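# Cap a blue stamp and stand it at far side

## Task

Pick one blue cap from among the caps and set it in the centre of the table, in the gap between the caps and the stamps; push a blue stamp down onto that cap so they join; then set the joined stamp upright near the far edge of the table and release it.

## Robot and tools

Robot: two arms, left_arm (carrying a five-finger left hand) and right_arm (carrying a right hand). Bases: left_arm at (-0.042, +0.344, 0) m, right_arm at (+0.010, -0.228, 0) m, both almost unrotated. A camera stand sits behind the arms.

Frame: all positions, orientations and offset axes use the scene frame. Its origin is at table-top height, midway between the nominal bases; +z is up, +x points out over the table (so the far side is larger x), and left_arm is on the +y side. Image left/right does not match arm names.

Hand point: a point fixed to each palm, about 0.05 m in front of it. Its +z runs along the straight fingers, +y points out of the palm, and +x runs across the palm away from the thumb on the right hand but toward the thumb on the left hand. Straight fingertips reach 0.06-0.07 m past the point and lie 0.06 m behind it along -y. A wrist bracket on the little-finger side can strike objects. With the thumb swung in front of the palm, the hand can grasp things roughly 0.035-0.065 m thick, or a handle down to about 0.025 m.

The 28-number row (used by execute_actions and move): one flat list covering both arms, every value in [-1, 1]. Left arm first, then right, each as: dx, dy, dz, rx, ry, rz, thumb_turn, thumb_bend, index, middle, ring, little, force_limit, speed. The six pose numbers are offsets, not poses: they are measured from that arm's Hand target as it stood when the action or move began, along scene-frame axes, with 1.0 equal to 0.6 m or 180 degrees; rx, ry, rz form a single rotation vector turning about the hand point. Sending six zeros re-requests the current Hand target. The six hand motor values are absolute targets: -1 open (thumb beside palm, digits straight), +1 closed (thumb opposite fingers, digits curled). force_limit maps linearly from about 0 N at -1 to 10 N at +1 (15 N for both thumb motors). speed runs from nearly zero at -1 to full at +0.48 and above. There is no 'leave unchanged' value: to keep a hand as it is, resend the last eight hand numbers you actually sent for it (before any were sent, use hand_measured plus hand_force_limit and hand_speed). For a soft grip close with speed -0.94 or lower.

execute_actions: actions is a list of actions; each action is a table of up to 15 rows, each row one 1/30 s step, and a short table repeats its final row to fill 15 steps. Every row in an action counts from the same start pose, not from the row before; the next action starts from the new Hand target, so repeating an offset keeps moving. cameras: list of names, ["all"], or []; an empty actions list returns all images by default.

move: target is one row or a list of up to 15 rows; every row counts from the Hand targets at the start of the move. speed is the top path speed in m/s (0.002 to 4.3, default 0.25; turning up to twice that in rad/s), one value or one per target. blend (m) rounds corners between listed targets; 0 stops at each. blocking=false returns after about 0.5 s while the move continues. Paths are straight, end together, take at least 0.5 s and are cut off at 10 s. They do not avoid obstacles or the other arm; avoid routing close to an arm's own base. The result adds a 'move:' line giving the ending (done, off_target, moving, held, fault) and any limits (paced = pose clipped, held = steps withheld).

wait: seconds 0 to 10, arms keep their last command. stop: brakes a running move. zoom_image: camera (cam_head_left, cam_head_right, cam_high, cam_left_wrist, cam_right_wrist) and region [x0, y0, x1, y1] in pixels, at most 504 by 504, from that camera's latest image. show_instructions shows the reference pages. finished_scene ends the scene for good.

Results: end_effector_position (m) and end_effector_quat_wxyz in the scene frame, the Hand target that the next offsets count from, joint positions/velocities/torques, and per-hand lists in motor order: hand_measured (position on the command scale), hand_stopped_by (moving, target, force, stalled, fault) and hand_load_n (fingertip load in N; a drop to near 0 suggests a lost grip). A MOTOR HOT line warns of heating; at 100 °C that arm goes limp for 30-60 s.

Behaviour to expect: arms are loose; the hand often rests 1-3 cm (sometimes 5 cm) short of the command, usually low, which is not contact. Send the remaining gap as a further offset if needed. Commanded orientation is clipped to within 40 degrees of the current one each step, and small turns can shift the hand point noticeably. Motors move only when their target changes by at least 0.002. Reported poses and camera calibrations can be off by a few centimetres.

Avoid: knocking anything off the table or setting it down off the table, dropping parts or releasing them while moving, fast impacts with the table or fixed objects, excessive finger loads, any contact or squeeze between the two hands, long stretched holds that overheat motors, and pressing into things for long; to stop pressing, command the target back beyond where the hand point is.

Each tool is called after ">>>" as name([rows], argument=value, ...), one row to a line, values as JSON.

Reference images:

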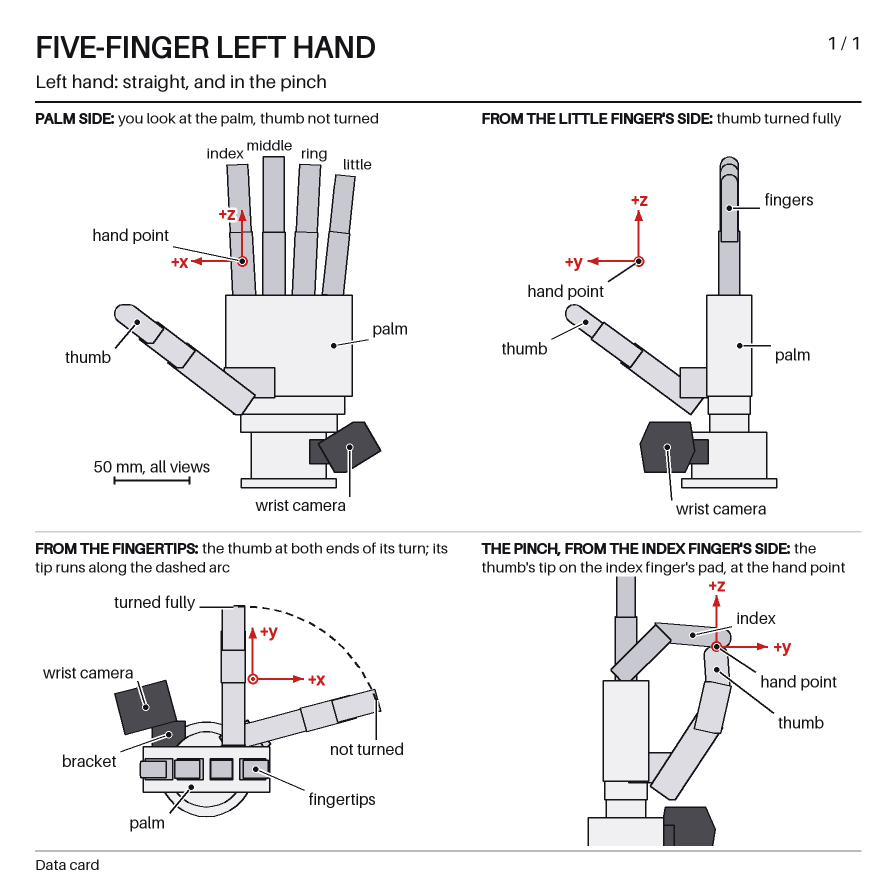

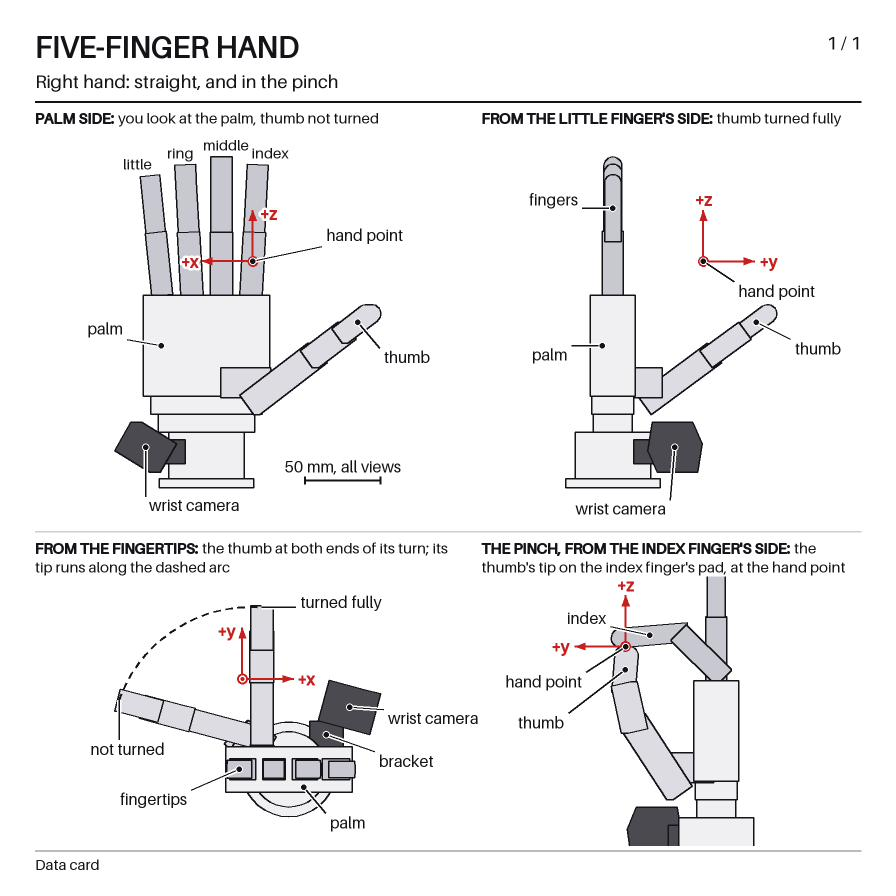

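## Session

>>> execute_actions(actions=[])

Scene clock: 0.00 s.
left_arm: end_effector_position=(+0.5465, +0.3938, +0.2377) hand_measured=(-1.000, -1.000, -1.000, -1.000, -1.000, -1.000) hand_load_n=(+0.0, +0.0, +0.0, +0.0, +0.0, +0.0) hand_stopped_by=(target, target, target, target, target, target) hand_force_limit=0.00 hand_speed=-0.80 end_effector_quat_wxyz=(+0.605, +0.188, +0.709, -0.309) | right_arm: end_effector_position=(+0.2778, +0.2069, +0.2623) hand_measured=(-1.000, -1.000, -1.000, -1.000, -1.000, -1.000) hand_load_n=(+0.0, +0.0, +0.0, +0.0, +0.0, +0.0) hand_stopped_by=(target, target, target, target, target, target) hand_force_limit=0.00 hand_speed=-0.80 end_effector_quat_wxyz=(-0.344, +0.752, -0.510, +0.235)
Joint positions: left_arm=[0.354 1.443 0.868 0.419 1.051 1.493] | right_arm=[1.118 1.281 1.224 -0.806 0.537 0.536]
Joint velocities: within noise
Joint torques (N m): no reading
Heat: left arm: hottest waist 43 °C; right arm: hottest shoulder 42 °C.
Hand target: left_arm +0.5531, +0.3985, +0.2553; +0.617, +0.198, +0.700, -0.300 | right_arm +0.2804, +0.2167, +0.2892; -0.372, +0.739, -0.512, +0.231

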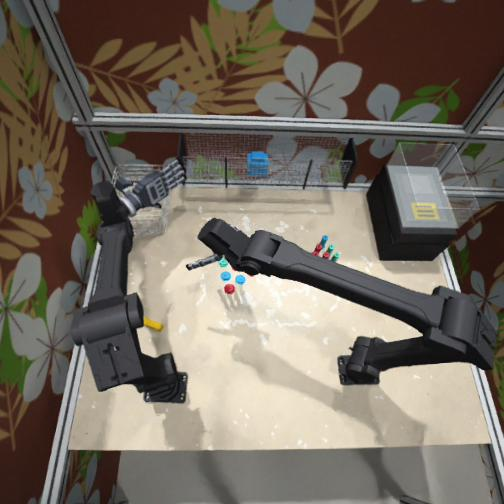

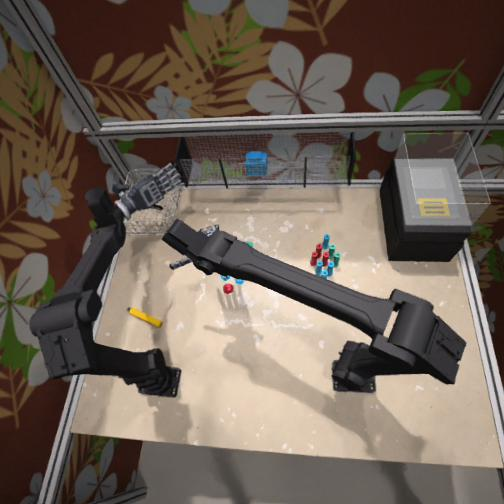

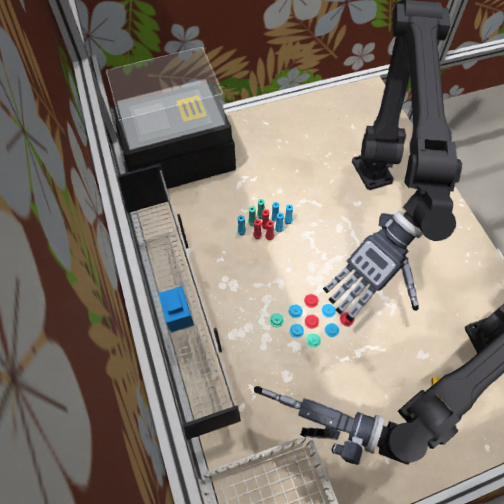

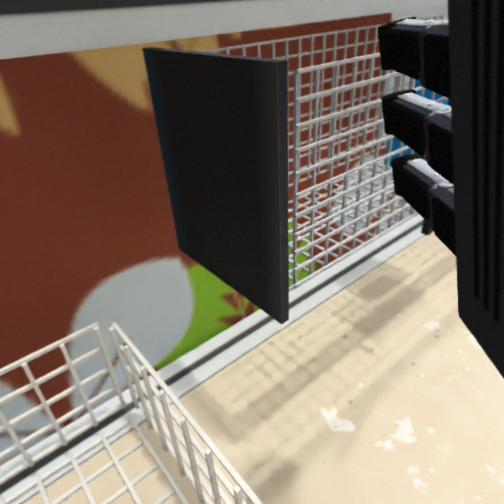

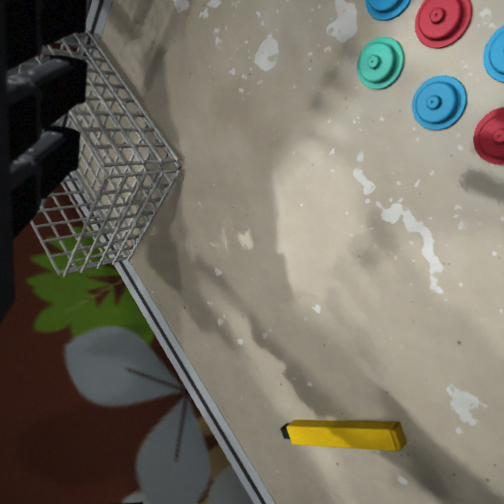

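>>> zoom_image(camera="cam_high", region=[220, 180, 380, 340])

>>> zoom_image(camera="cam_head_right", region=[200, 200, 380, 320])

>>> zoom_image(camera="cam_high", region=[220, 190, 310, 250])

>>> zoom_image(camera="cam_high", region=[260, 280, 360, 360])

Scaled by 3.150 from the camera's 504x504 image, which has a finer 720x720 frame.

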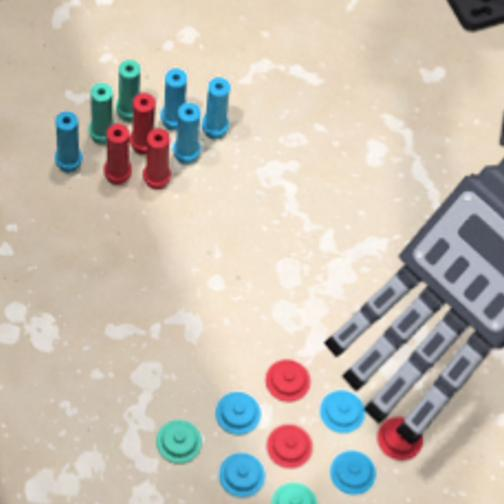

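Scaled by 2.800 from the camera's 504x504 image, which has a finer 720x720 frame.

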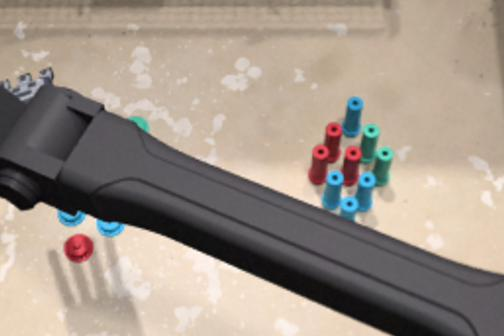

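Scaled by 5.600 from the camera's 504x504 image, which has a finer 720x720 frame.

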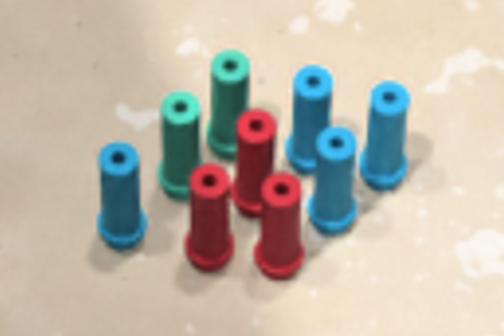

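Scaled by 5.040 from the camera's 504x504 image, which has a finer 720x720 frame.

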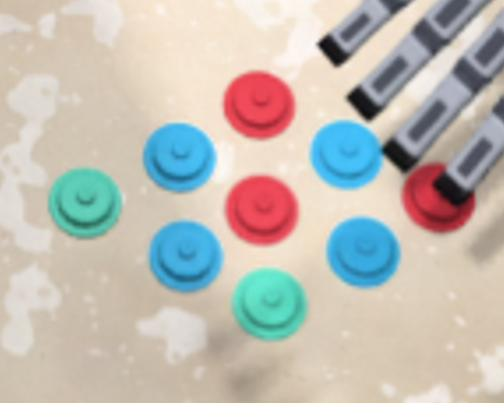

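>>> zoom_image(camera="cam_right_wrist", region=[344, 0, 504, 180])

>>> zoom_image(camera="cam_head_left", region=[60, 130, 360, 340])

>>> zoom_image(camera="cam_high", region=[230, 200, 296, 240])

Scaled by 2.800 from the camera's 504x504 image, which has a finer 720x720 frame.

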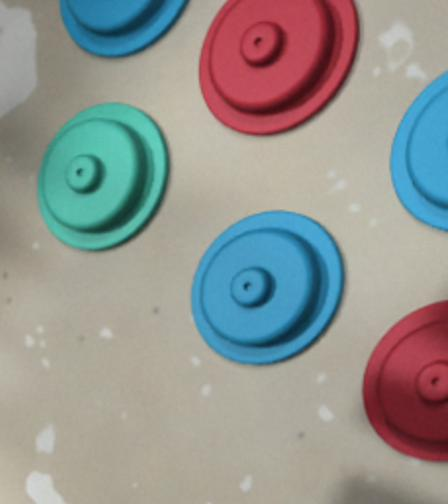

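Scaled by 1.680 from the camera's 504x504 image, which has a finer 720x720 frame.

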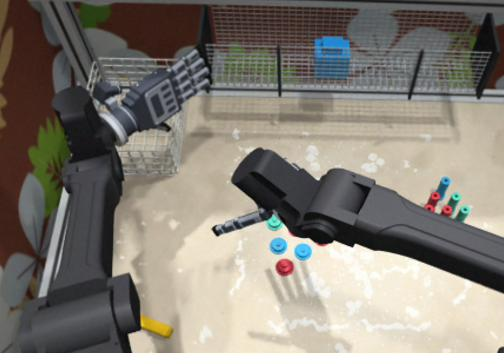

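Scaled by 7.636 from the camera's 504x504 image, which has a finer 720x720 frame.

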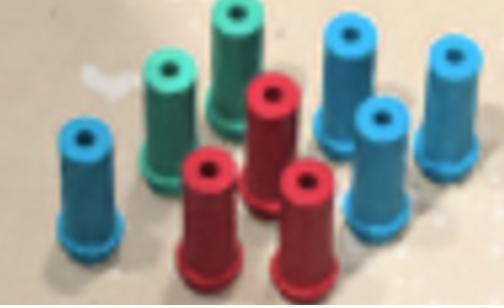

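>>> move(target=[0,0,0,0,0,0,-1,-1,-1,-1,-1,-1,0,-0.8,-0.055,-0.545,0,0,0,-0.1667,-1,-1,-1,-1,-1,-1,0,-0.8], cameras=["all"])

Scene clock: 14.80 s.
left_arm: end_effector_position=(+0.5465, +0.3938, +0.2377) hand_measured=(-1.000, -1.000, -1.000, -1.000, -1.000, -1.000) hand_load_n=(+0.0, +0.5, +0.0, +0.0, +0.0, +0.0) hand_stopped_by=(target, target, target, target, target, target) hand_force_limit=0.00 hand_speed=-0.80 end_effector_quat_wxyz=(+0.605, +0.188, +0.709, -0.309) | right_arm: end_effector_position=(+0.2470, -0.1077, +0.2880) hand_measured=(-1.000, -1.000, -1.000, -1.000, -1.000, -1.000) hand_load_n=(-0.5, +0.0, +0.0, +0.0, -0.5, +0.0) hand_stopped_by=(target, target, target, target, target, target) hand_force_limit=0.00 hand_speed=-0.80 end_effector_quat_wxyz=(+0.303, -0.580, +0.687, -0.317)
Joint positions: left_arm=[0.354 1.443 0.868 0.419 1.051 1.493] | right_arm=[0.702 0.572 0.882 -1.157 0.606 0.634]
Joint torques (N m): left_arm=[-0.67 -8.47 9.28 2.28 0.24 0.09] | right_arm=[-1.79 -0.5 7.68 1.07 0.16 -0.09]
Heat: left arm: hottest shoulder 43 °C; right arm: hottest shoulder 42 °C.
Hand target: left_arm +0.5531, +0.3985, +0.2553; +0.617, +0.198, +0.700, -0.300 | right_arm +0.2474, -0.1103, +0.2892; +0.299, -0.581, +0.686, -0.320
Off the commanded pose: left_arm 0.019 m, 2 deg | right_arm 0.003 m, 1 deg.
move: off_target (left_arm)
camera_calibration:
cam_right_wrist: T_world_to_cam=[[-0.668838, -0.109064, -0.735365, 0.360059], [-0.39364, 0.891084, 0.225869, 0.129578], [0.630638, 0.440539, -0.638922, 0.194412], [0, 0, 0, 1]] pos_world=[0.169225, -0.161842, 0.359721]

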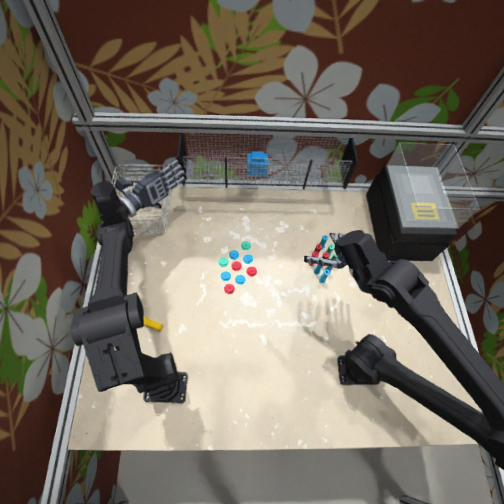

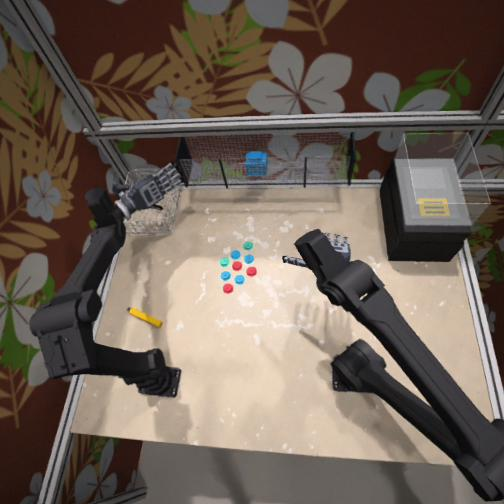

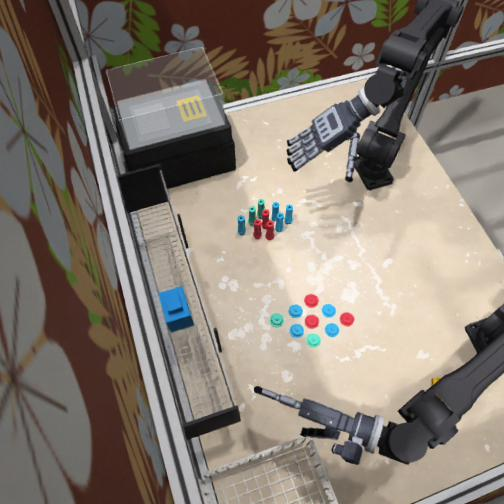

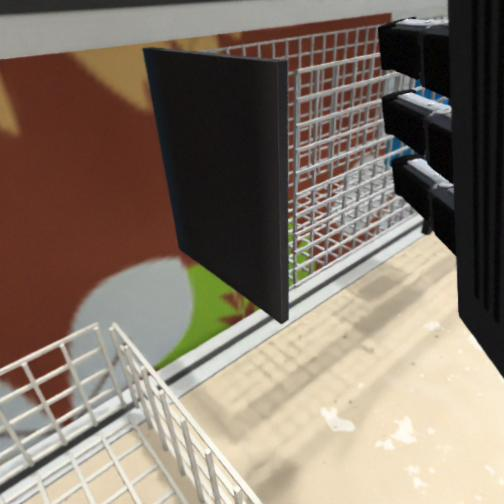

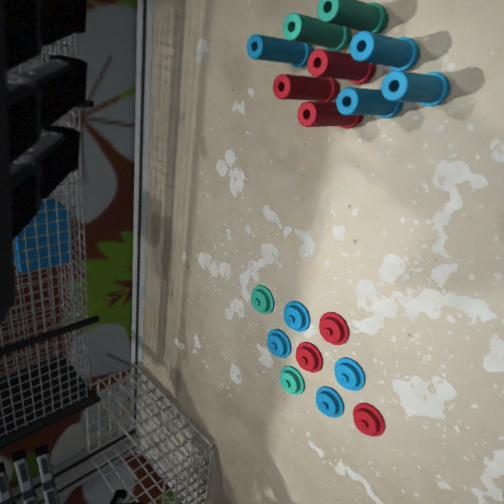

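>>> move(target=[-0.292,-0.4975,-0.0255,-0.0166,0.4453,-0.0562,1,-1,0,0,1,1,0,-0.2,0,0,0,0,0,0,-1,-1,-1,-1,-1,-1,0,-0.8], cameras=["all"])

Scene clock: 20.30 s.
left_arm: end_effector_position=(+0.3652, +0.1089, +0.2201) hand_measured=(+1.000, -1.000, +0.000, +0.000, +1.000, +1.000) hand_load_n=(+0.0, +0.0, +0.0, +0.0, +0.0, +0.5) hand_stopped_by=(target, target, target, target, target, target) hand_force_limit=0.00 hand_speed=-0.20 end_effector_quat_wxyz=(-0.007, -0.003, +0.910, -0.414) | right_arm: end_effector_position=(+0.2469, -0.1078, +0.2880) hand_measured=(-1.000, -1.000, -1.000, -1.000, -1.000, -1.000) hand_load_n=(+0.0, +0.0, +0.0, +0.0, +0.0, +0.0) hand_stopped_by=(target, target, target, target, target, target) hand_force_limit=0.00 hand_speed=-0.80 end_effector_quat_wxyz=(+0.302, -0.581, +0.686, -0.317)
Joint positions: left_arm=[-0.252 1.491 1.359 -1.144 0.815 1.154] | right_arm=[0.702 0.572 0.882 -1.157 0.606 0.633]
Joint torques (N m): left_arm=[-1.55 -8.18 12.79 0.35 0.95 -0.15] | right_arm=[-1.79 -0.5 7.68 1.09 0.16 -0.07]
Heat: left arm: hottest shoulder 43 °C; right arm: hottest elbow 42 °C.
Hand target: left_arm +0.3779, +0.1000, +0.2400; +0.000, +0.000, +0.906, -0.423 | right_arm +0.2474, -0.1103, +0.2892; +0.299, -0.581, +0.686, -0.320
Off the commanded pose: left_arm 0.025 m, 1 deg | right_arm 0.003 m, 0 deg.
move: off_target (left_arm)
camera_calibration:
cam_left_wrist: T_world_to_cam=[[-0.236976, -0.646471, 0.725202, -0.00269229], [-0.850514, 0.498822, 0.166743, 0.225817], [-0.469541, -0.57728, -0.668041, 0.491869], [0, 0, 0, 1]] pos_world=[0.422375, 0.169563, 0.292887]
cam_right_wrist: T_world_to_cam=[[-0.668806, -0.110622, -0.735161, 0.35972], [-0.394479, 0.890982, 0.224805, 0.130173], [0.630147, 0.440357, -0.639532, 0.194728], [0, 0, 0, 1]] pos_world=[0.169227, -0.161938, 0.359723]

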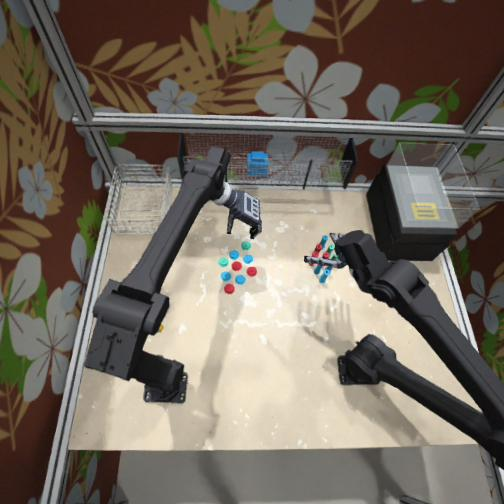

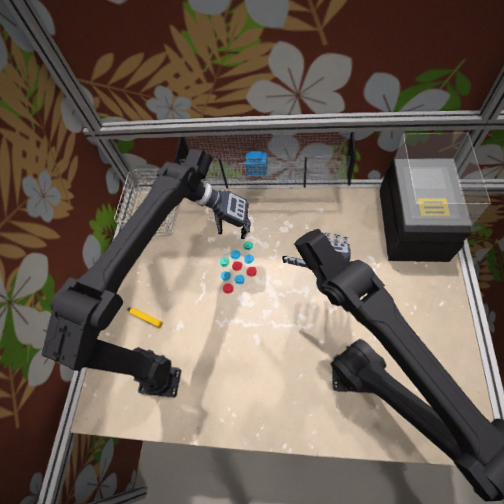

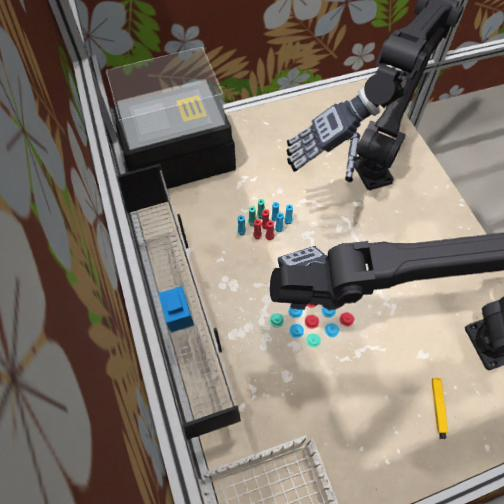

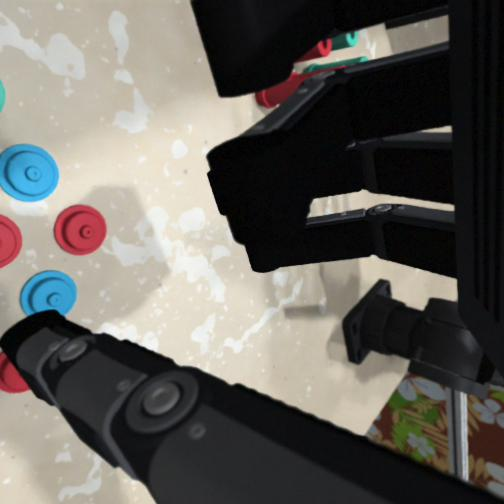

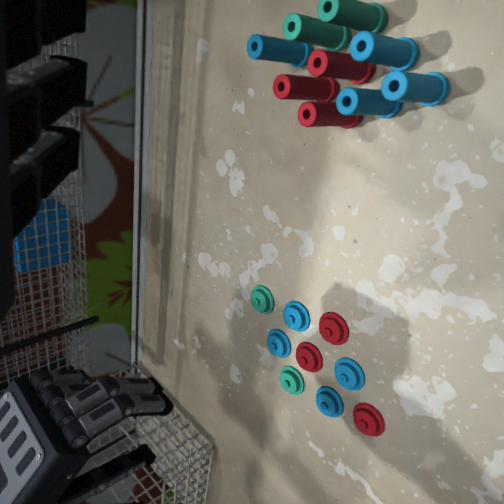

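>>> move(target=[0.0102,-0.0733,-0.1667,0,0,0,1,-1,0,0,1,1,0,-0.2,0,0,0,0,0,0,-1,-1,-1,-1,-1,-1,0,-0.8], cameras=["cam_left_wrist","cam_high","cam_right_wrist","cam_head_right"])

Scene clock: 24.00 s.
left_arm: end_effector_position=(+0.3802, +0.0616, +0.1416) hand_measured=(+1.000, -1.000, +0.000, +0.000, +1.000, +1.000) hand_load_n=(+0.0, +0.0, +0.0, +0.0, +0.0, +0.0) hand_stopped_by=(target, target, target, target, target, target) hand_force_limit=0.00 hand_speed=-0.20 end_effector_quat_wxyz=(-0.006, -0.001, +0.908, -0.420) | right_arm: end_effector_position=(+0.2469, -0.1078, +0.2880) hand_measured=(-1.000, -1.000, -1.000, -1.000, -1.000, -1.000) hand_load_n=(+0.0, +0.0, +0.0, +0.0, +0.0, +0.0) hand_stopped_by=(target, target, target, target, target, target) hand_force_limit=0.00 hand_speed=-0.80 end_effector_quat_wxyz=(+0.302, -0.581, +0.686, -0.317)
Joint positions: left_arm=[-0.333 1.596 1.261 -0.852 0.798 1.043] | right_arm=[0.702 0.572 0.882 -1.157 0.606 0.633]
Joint torques (N m): left_arm=[-2.08 -10.52 7.34 2.4 0.46 -0.17] | right_arm=[-1.79 -0.5 7.66 1.07 0.16 -0.07]
Heat: left arm: hottest elbow 44 °C; right arm: hottest elbow 42 °C.
Hand target: left_arm +0.3840, +0.0560, +0.1399; +0.000, +0.000, +0.906, -0.423 | right_arm +0.2474, -0.1103, +0.2892; +0.299, -0.581, +0.686, -0.320
Off the commanded pose: left_arm 0.007 m, 1 deg | right_arm 0.003 m, 0 deg.
move: done
camera_calibration:
cam_left_wrist: T_world_to_cam=[[-0.242356, -0.637267, 0.731543, 0.0278193], [-0.849408, 0.503718, 0.157399, 0.275813], [-0.468797, -0.583231, -0.663379, 0.418428], [0, 0, 0, 1]] pos_world=[0.437177, 0.122836, 0.213812]
cam_right_wrist: T_world_to_cam=[[-0.668806, -0.110622, -0.735161, 0.35972], [-0.394479, 0.890982, 0.224805, 0.130173], [0.630147, 0.440357, -0.639532, 0.194728], [0, 0, 0, 1]] pos_world=[0.169227, -0.161938, 0.359723]
Images, in order (width x height): cam_head_right 504x504, cam_high 504x504, cam_left_wrist 504x504, cam_right_wrist 504x504.

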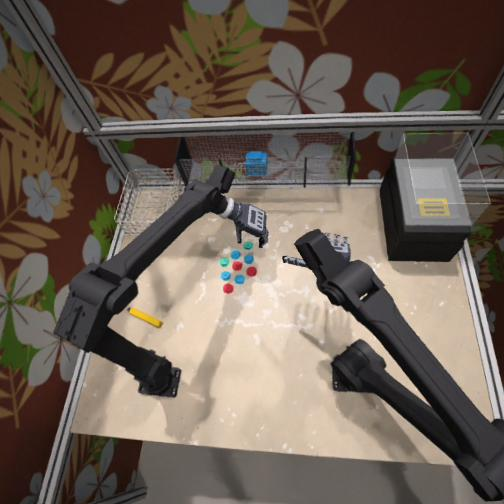

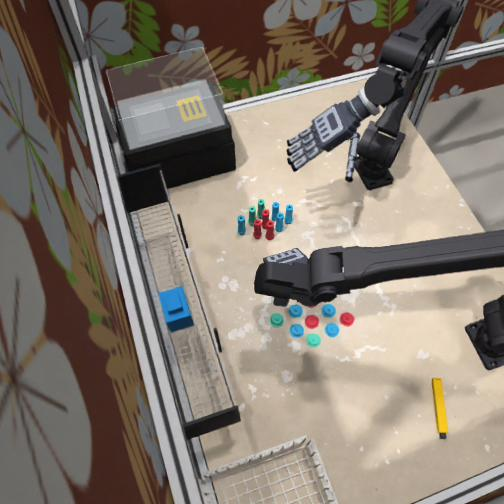

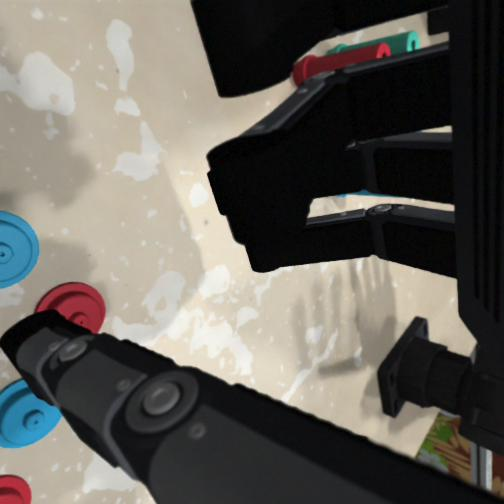

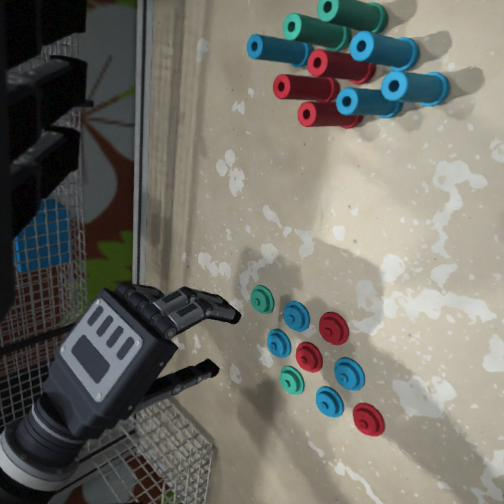

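>>> move(target=[-0.0183,0.005,-0.1167,0,0,0,1,-1,0,0,1,1,0,-0.2,0,0,0,0,0,0,-1,-1,-1,-1,-1,-1,0,-0.8], cameras=["cam_left_wrist","cam_head_left","cam_right_wrist"], speed=0.1)

Scene clock: 26.03 s.
left_arm: end_effector_position=(+0.3713, +0.0635, +0.0764) hand_measured=(+1.000, -1.000, +0.000, +0.000, +1.000, +1.000) hand_load_n=(+0.0, +0.0, +0.0, +0.0, +0.0, +0.0) hand_stopped_by=(target, target, target, target, target, target) hand_force_limit=0.00 hand_speed=-0.20 end_effector_quat_wxyz=(-0.001, +0.002, +0.907, -0.421) | right_arm: end_effector_position=(+0.2469, -0.1078, +0.2880) hand_measured=(-1.000, -1.000, -1.000, -1.000, -1.000, -1.000) hand_load_n=(-0.5, +0.0, -0.5, +0.0, +0.0, +0.0) hand_stopped_by=(target, target, target, target, target, target) hand_force_limit=0.00 hand_speed=-0.80 end_effector_quat_wxyz=(+0.302, -0.581, +0.686, -0.317)
Joint positions: left_arm=[-0.336 1.639 1.126 -0.661 0.796 1.04] | right_arm=[0.702 0.572 0.882 -1.157 0.606 0.633]
Joint torques (N m): left_arm=[-1.96 -9.76 6.5 2.09 0.44 -0.14] | right_arm=[-1.79 -0.5 7.68 1.09 0.16 -0.07]
Heat: left arm: hottest elbow 44 °C; right arm: hottest elbow 42 °C.
Hand target: left_arm +0.3731, +0.0590, +0.0699; +0.000, +0.000, +0.906, -0.423 | right_arm +0.2474, -0.1103, +0.2892; +0.299, -0.581, +0.686, -0.320
Off the commanded pose: left_arm 0.008 m, 0 deg | right_arm 0.003 m, 0 deg.
move: done
camera_calibration:
cam_left_wrist: T_world_to_cam=[[-0.250775, -0.634496, 0.731113, 0.0774882], [-0.850814, 0.504722, 0.14619, 0.278964], [-0.461766, -0.58538, -0.66641, 0.369948], [0, 0, 0, 1]] pos_world=[0.427608, 0.124927, 0.149103]
cam_right_wrist: T_world_to_cam=[[-0.668806, -0.110622, -0.735161, 0.35972], [-0.394479, 0.890982, 0.224805, 0.130173], [0.630147, 0.440357, -0.639532, 0.194728], [0, 0, 0, 1]] pos_world=[0.169227, -0.161938, 0.359723]
Images, in order (width x height): cam_head_left 504x504, cam_left_wrist 504x504, cam_right_wrist 504x504.

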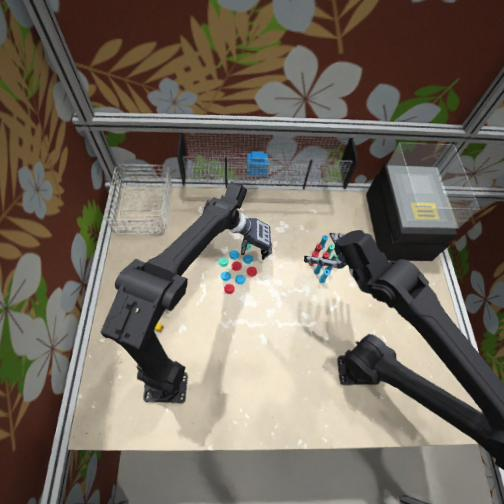

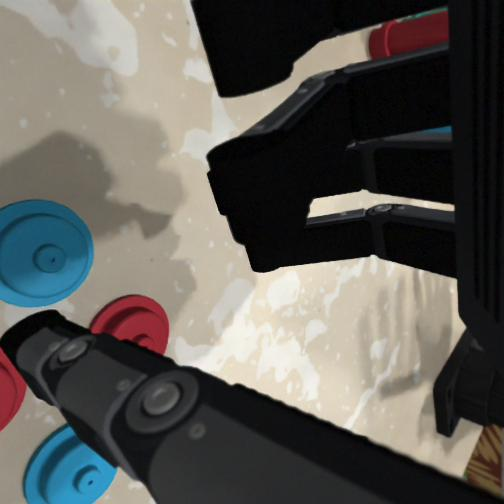

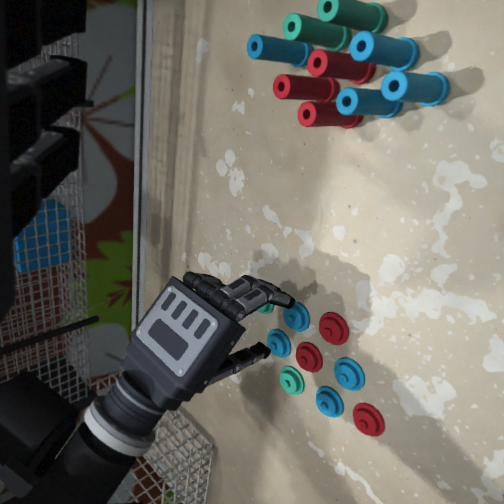

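>>> move(target=[0.0028,0.0075,-0.0523,0,0,0,1,-1,0,0,1,1,0,-0.2,0,0,0,0,0,0,-1,-1,-1,-1,-1,-1,0,-0.8], cameras=["cam_left_wrist","cam_head_left","cam_right_wrist"], speed=0.06)

>>> zoom_image(camera="cam_right_wrist", region=[180, 260, 380, 440])

Scene clock: 28.03 s.
left_arm: end_effector_position=(+0.3707, +0.0637, +0.0462) hand_measured=(+1.000, -1.000, +0.000, +0.000, +1.000, +1.000) hand_load_n=(+0.0, +0.0, +0.0, +0.0, +0.0, +0.0) hand_stopped_by=(target, target, target, target, target, target) hand_force_limit=0.00 hand_speed=-0.20 end_effector_quat_wxyz=(-0.004, +0.001, +0.907, -0.420) | right_arm: end_effector_position=(+0.2469, -0.1078, +0.2880) hand_measured=(-1.000, -1.000, -1.000, -1.000, -1.000, -1.000) hand_load_n=(+0.0, +0.0, +0.0, +0.0, +0.0, +0.0) hand_stopped_by=(target, target, target, target, target, target) hand_force_limit=0.00 hand_speed=-0.80 end_effector_quat_wxyz=(+0.302, -0.581, +0.686, -0.317)
Joint positions: left_arm=[-0.336 1.684 1.092 -0.589 0.796 1.04] | right_arm=[0.702 0.572 0.882 -1.157 0.606 0.633]
Joint torques (N m): left_arm=[-1.03 -9.58 6.01 2.07 0.62 -0.01] | right_arm=[-1.79 -0.5 7.66 1.07 0.16 -0.07]
Heat: left arm: hottest shoulder 43 °C; right arm: hottest elbow 42 °C.
Hand target: left_arm +0.3747, +0.0635, +0.0385; +0.000, +0.000, +0.906, -0.423 | right_arm +0.2474, -0.1103, +0.2892; +0.299, -0.581, +0.686, -0.320
Off the commanded pose: left_arm 0.009 m, 1 deg | right_arm 0.003 m, 0 deg.
move: done
camera_calibration:
cam_left_wrist: T_world_to_cam=[[-0.246591, -0.636109, 0.731135, 0.098135], [-0.849957, 0.504397, 0.152173, 0.282134], [-0.465581, -0.583909, -0.665045, 0.350938], [0, 0, 0, 1]] pos_world=[0.427391, 0.125033, 0.118707]
cam_right_wrist: T_world_to_cam=[[-0.668806, -0.110622, -0.735161, 0.35972], [-0.394479, 0.890982, 0.224805, 0.130173], [0.630147, 0.440357, -0.639532, 0.194728], [0, 0, 0, 1]] pos_world=[0.169227, -0.161938, 0.359723]
Images, in order (width x height): cam_head_left 504x504, cam_left_wrist 504x504, cam_right_wrist 504x504.

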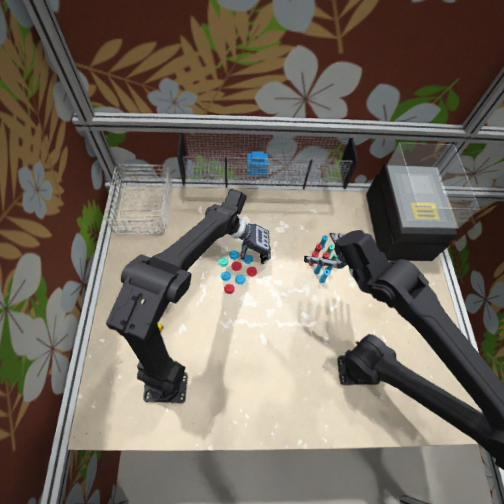

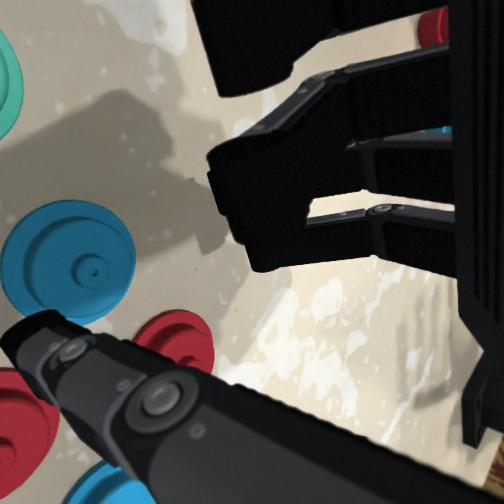

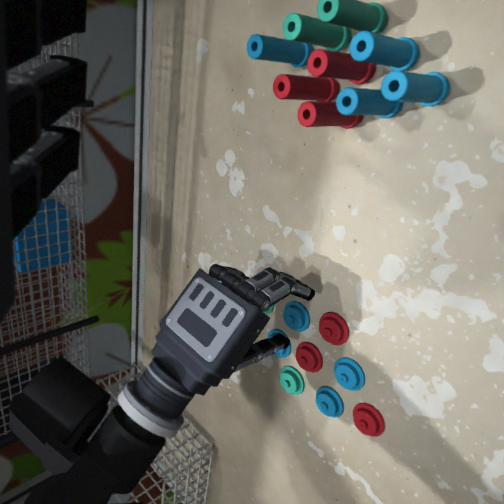

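Scaled by 2.520 from the camera's 504x504 image, which has a finer 720x720 frame.

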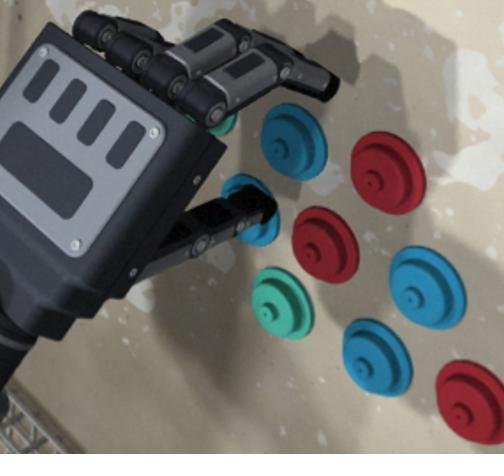

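>>> move(target=[0.0105,0.0125,0.0,0,0,0,1,-1,0,0,1,1,0,-0.2,0,0,0,0,0,0,-1,-1,-1,-1,-1,-1,0,-0.8], cameras=["cam_left_wrist","cam_right_wrist"], speed=0.06)

>>> zoom_image(camera="cam_right_wrist", region=[180, 260, 380, 440])

Scene clock: 30.30 s.
left_arm: end_effector_position=(+0.3710, +0.0653, +0.0427) hand_measured=(+1.000, -1.000, +0.000, +0.000, +1.000, +1.000) hand_load_n=(+0.0, +0.0, +0.0, +0.0, +0.0, +0.0) hand_stopped_by=(target, target, target, target, target, target) hand_force_limit=0.00 hand_speed=-0.20 end_effector_quat_wxyz=(-0.006, -0.002, +0.908, -0.419) | right_arm: end_effector_position=(+0.2469, -0.1078, +0.2880) hand_measured=(-1.000, -1.000, -1.000, -1.000, -1.000, -1.000) hand_load_n=(-0.5, +0.0, +0.0, +0.0, +0.0, +0.0) hand_stopped_by=(target, target, target, target, target, target) hand_force_limit=0.00 hand_speed=-0.80 end_effector_quat_wxyz=(+0.302, -0.581, +0.686, -0.317)
Joint positions: left_arm=[-0.333 1.692 1.092 -0.589 0.796 1.04] | right_arm=[0.702 0.572 0.882 -1.157 0.606 0.633]
Joint torques (N m): left_arm=[-0.09 -9.99 7.28 1.22 0.91 0.27] | right_arm=[-1.79 -0.5 7.68 1.07 0.16 -0.07]
Heat: left arm: hottest shoulder 43 °C; right arm: hottest elbow 42 °C.
Hand target: left_arm +0.3810, +0.0710, +0.0385; +0.000, +0.000, +0.906, -0.423 | right_arm +0.2474, -0.1103, +0.2892; +0.299, -0.581, +0.686, -0.320
Off the commanded pose: left_arm 0.012 m, 1 deg | right_arm 0.003 m, 0 deg.
move: off_target (left_arm)
camera_calibration:
cam_left_wrist: T_world_to_cam=[[-0.239395, -0.638857, 0.73113, 0.099279], [-0.85037, 0.501377, 0.159662, 0.282152], [-0.468573, -0.583509, -0.663292, 0.350594], [0, 0, 0, 1]] pos_world=[0.427979, 0.126536, 0.114912]
cam_right_wrist: T_world_to_cam=[[-0.668806, -0.110622, -0.735161, 0.35972], [-0.394479, 0.890982, 0.224805, 0.130173], [0.630147, 0.440357, -0.639532, 0.194728], [0, 0, 0, 1]] pos_world=[0.169227, -0.161938, 0.359723]
Images, in order (width x height): cam_left_wrist 504x504, cam_right_wrist 504x504.

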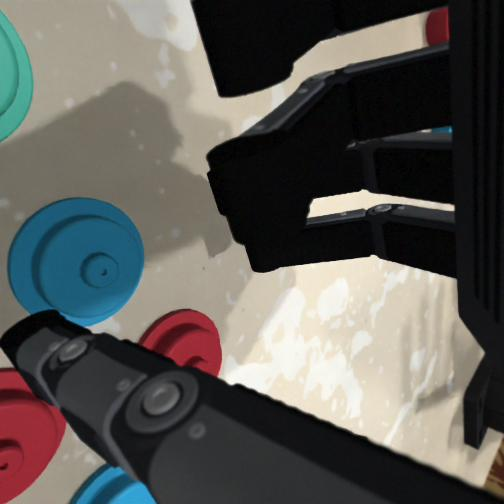

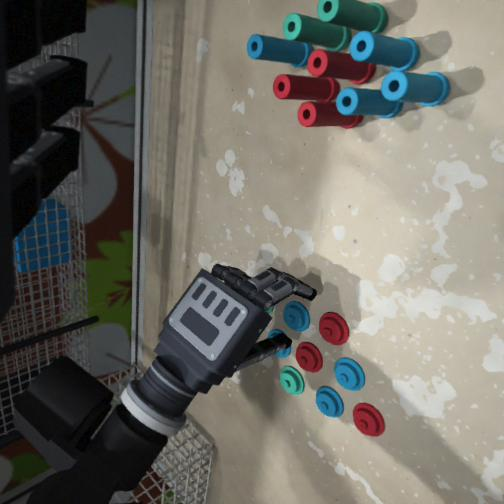

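Scaled by 2.520 from the camera's 504x504 image, which has a finer 720x720 frame.

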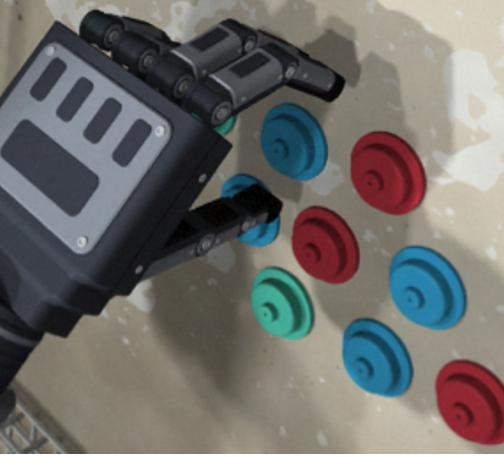

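>>> move(target=[0.007,0.0092,-0.0142,0,0,0,1,-1,0,0,1,1,0,-0.2,0,0,0,0,0,0,-1,-1,-1,-1,-1,-1,0,-0.8], cameras=["cam_left_wrist","cam_right_wrist"], speed=0.06)

>>> zoom_image(camera="cam_right_wrist", region=[180, 260, 380, 440])

Scene clock: 33.57 s.
left_arm: end_effector_position=(+0.3740, +0.0720, +0.0335) hand_measured=(+1.000, -1.000, +0.000, +0.000, +1.000, +1.000) hand_load_n=(+0.0, +0.0, +0.0, +0.0, +0.0, +0.0) hand_stopped_by=(target, target, target, target, target, target) hand_force_limit=0.00 hand_speed=-0.20 end_effector_quat_wxyz=(-0.009, -0.005, +0.908, -0.418) | right_arm: end_effector_position=(+0.2469, -0.1078, +0.2880) hand_measured=(-1.000, -1.000, -1.000, -1.000, -1.000, -1.000) hand_load_n=(-0.5, +0.0, +0.0, +0.0, +0.0, +0.0) hand_stopped_by=(target, target, target, target, target, target) hand_force_limit=0.00 hand_speed=-0.80 end_effector_quat_wxyz=(+0.302, -0.581, +0.686, -0.317)
Joint positions: left_arm=[-0.318 1.711 1.092 -0.589 0.801 1.057] | right_arm=[0.702 0.572 0.882 -1.157 0.606 0.633]
Joint torques (N m): left_arm=[0.5 -9.58 7.25 1.43 0.92 0.25] | right_arm=[-1.79 -0.56 7.66 1.09 0.16 -0.07]
Heat: left arm: hottest shoulder 43 °C; right arm: hottest elbow 42 °C.
Hand target: left_arm +0.3852, +0.0765, +0.0300; +0.000, +0.000, +0.906, -0.423 | right_arm +0.2474, -0.1103, +0.2892; +0.299, -0.581, +0.686, -0.320
Off the commanded pose: left_arm 0.013 m, 1 deg | right_arm 0.003 m, 0 deg.
move: off_target (left_arm)
camera_calibration:
cam_left_wrist: T_world_to_cam=[[-0.232263, -0.641496, 0.731121, 0.108516], [-0.850534, 0.498605, 0.167285, 0.282807], [-0.471853, -0.582989, -0.661422, 0.351009], [0, 0, 0, 1]] pos_world=[0.431366, 0.133238, 0.105517]
cam_right_wrist: T_world_to_cam=[[-0.668806, -0.110622, -0.735161, 0.35972], [-0.394479, 0.890982, 0.224805, 0.130173], [0.630147, 0.440357, -0.639532, 0.194728], [0, 0, 0, 1]] pos_world=[0.169227, -0.161938, 0.359723]
Images, in order (width x height): cam_left_wrist 504x504, cam_right_wrist 504x504.

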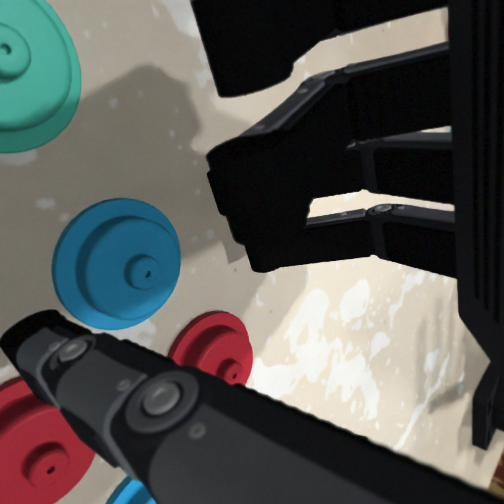

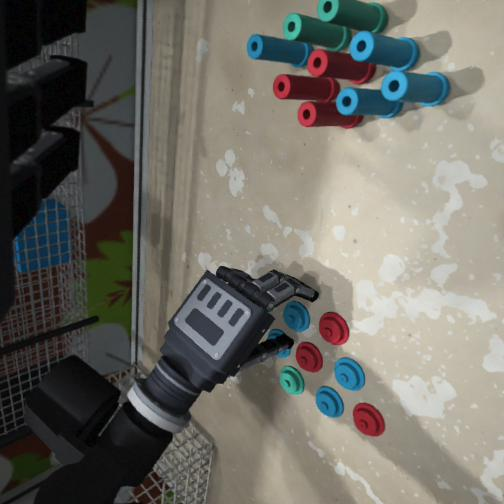

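Scaled by 2.520 from the camera's 504x504 image, which has a finer 720x720 frame.

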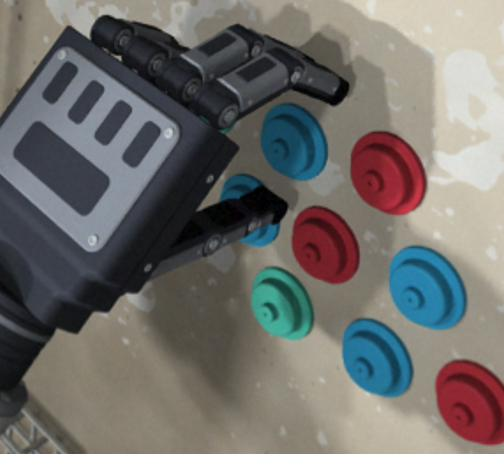

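>>> move(target=[0,0,-0.0134,0,0,0,1,-1,0,0,1,1,0,-0.2,0,0,0,0,0,0,-1,-1,-1,-1,-1,-1,0,-0.8], cameras=["cam_left_wrist","cam_right_wrist"], speed=0.04)

>>> zoom_image(camera="cam_right_wrist", region=[200, 260, 360, 400])

Scene clock: 35.10 s.
left_arm: end_effector_position=(+0.3737, +0.0713, +0.0327) hand_measured=(+1.000, -1.000, +0.000, +0.000, +1.000, +1.000) hand_load_n=(+0.0, +0.0, +0.0, -1.0, +0.0, +0.0) hand_stopped_by=(target, target, target, target, target, target) hand_force_limit=0.00 hand_speed=-0.20 end_effector_quat_wxyz=(-0.011, -0.005, +0.908, -0.419) | right_arm: end_effector_position=(+0.2469, -0.1078, +0.2880) hand_measured=(-1.000, -1.000, -1.000, -1.000, -1.000, -1.000) hand_load_n=(+0.0, +0.0, +0.0, +0.0, +0.0, +0.0) hand_stopped_by=(target, target, target, target, target, target) hand_force_limit=0.00 hand_speed=-0.80 end_effector_quat_wxyz=(+0.302, -0.581, +0.686, -0.317)
Joint positions: left_arm=[-0.318 1.715 1.092 -0.587 0.806 1.057] | right_arm=[0.702 0.572 0.882 -1.157 0.606 0.633]
Joint torques (N m): left_arm=[0.56 -9.05 6.5 2.24 0.72 0.25] | right_arm=[-1.79 -0.5 7.66 1.07 0.16 -0.07]
Heat: left arm: hottest shoulder 43 °C; right arm: hottest elbow 42 °C.
Hand target: left_arm +0.3852, +0.0765, +0.0220; +0.000, +0.000, +0.906, -0.423 | right_arm +0.2474, -0.1103, +0.2892; +0.299, -0.581, +0.686, -0.320
Off the commanded pose: left_arm 0.017 m, 1 deg | right_arm 0.003 m, 0 deg.
move: off_target (left_arm)
camera_calibration:
cam_left_wrist: T_world_to_cam=[[-0.231154, -0.638547, 0.734047, 0.107952], [-0.849231, 0.500575, 0.168023, 0.282363], [-0.474736, -0.584536, -0.657984, 0.350949], [0, 0, 0, 1]] pos_world=[0.431353, 0.132731, 0.104233]
cam_right_wrist: T_world_to_cam=[[-0.668806, -0.110622, -0.735161, 0.35972], [-0.394479, 0.890982, 0.224805, 0.130173], [0.630147, 0.440357, -0.639532, 0.194728], [0, 0, 0, 1]] pos_world=[0.169227, -0.161938, 0.359723]
Images, in order (width x height): cam_left_wrist 504x504, cam_right_wrist 504x504.

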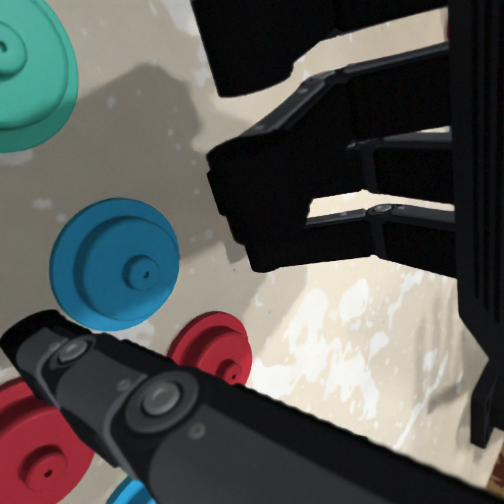

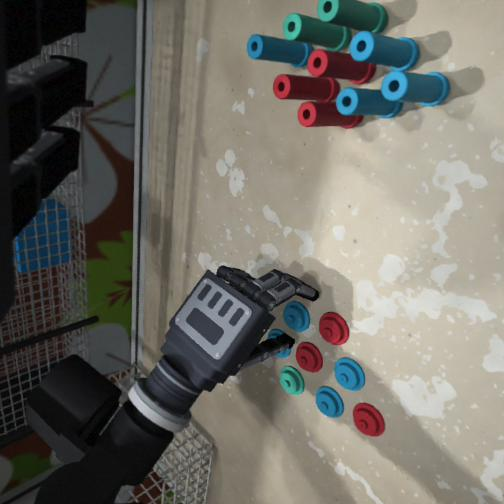

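Scaled by 3.150 from the camera's 504x504 image, which has a finer 720x720 frame.

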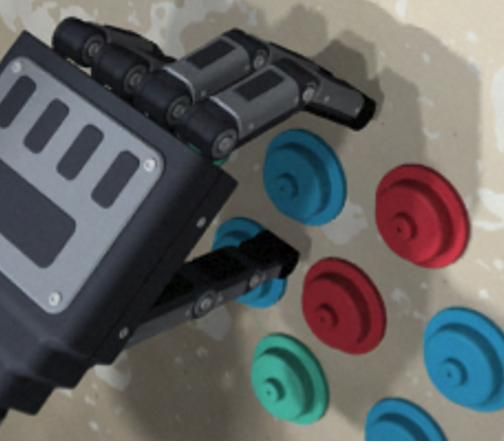

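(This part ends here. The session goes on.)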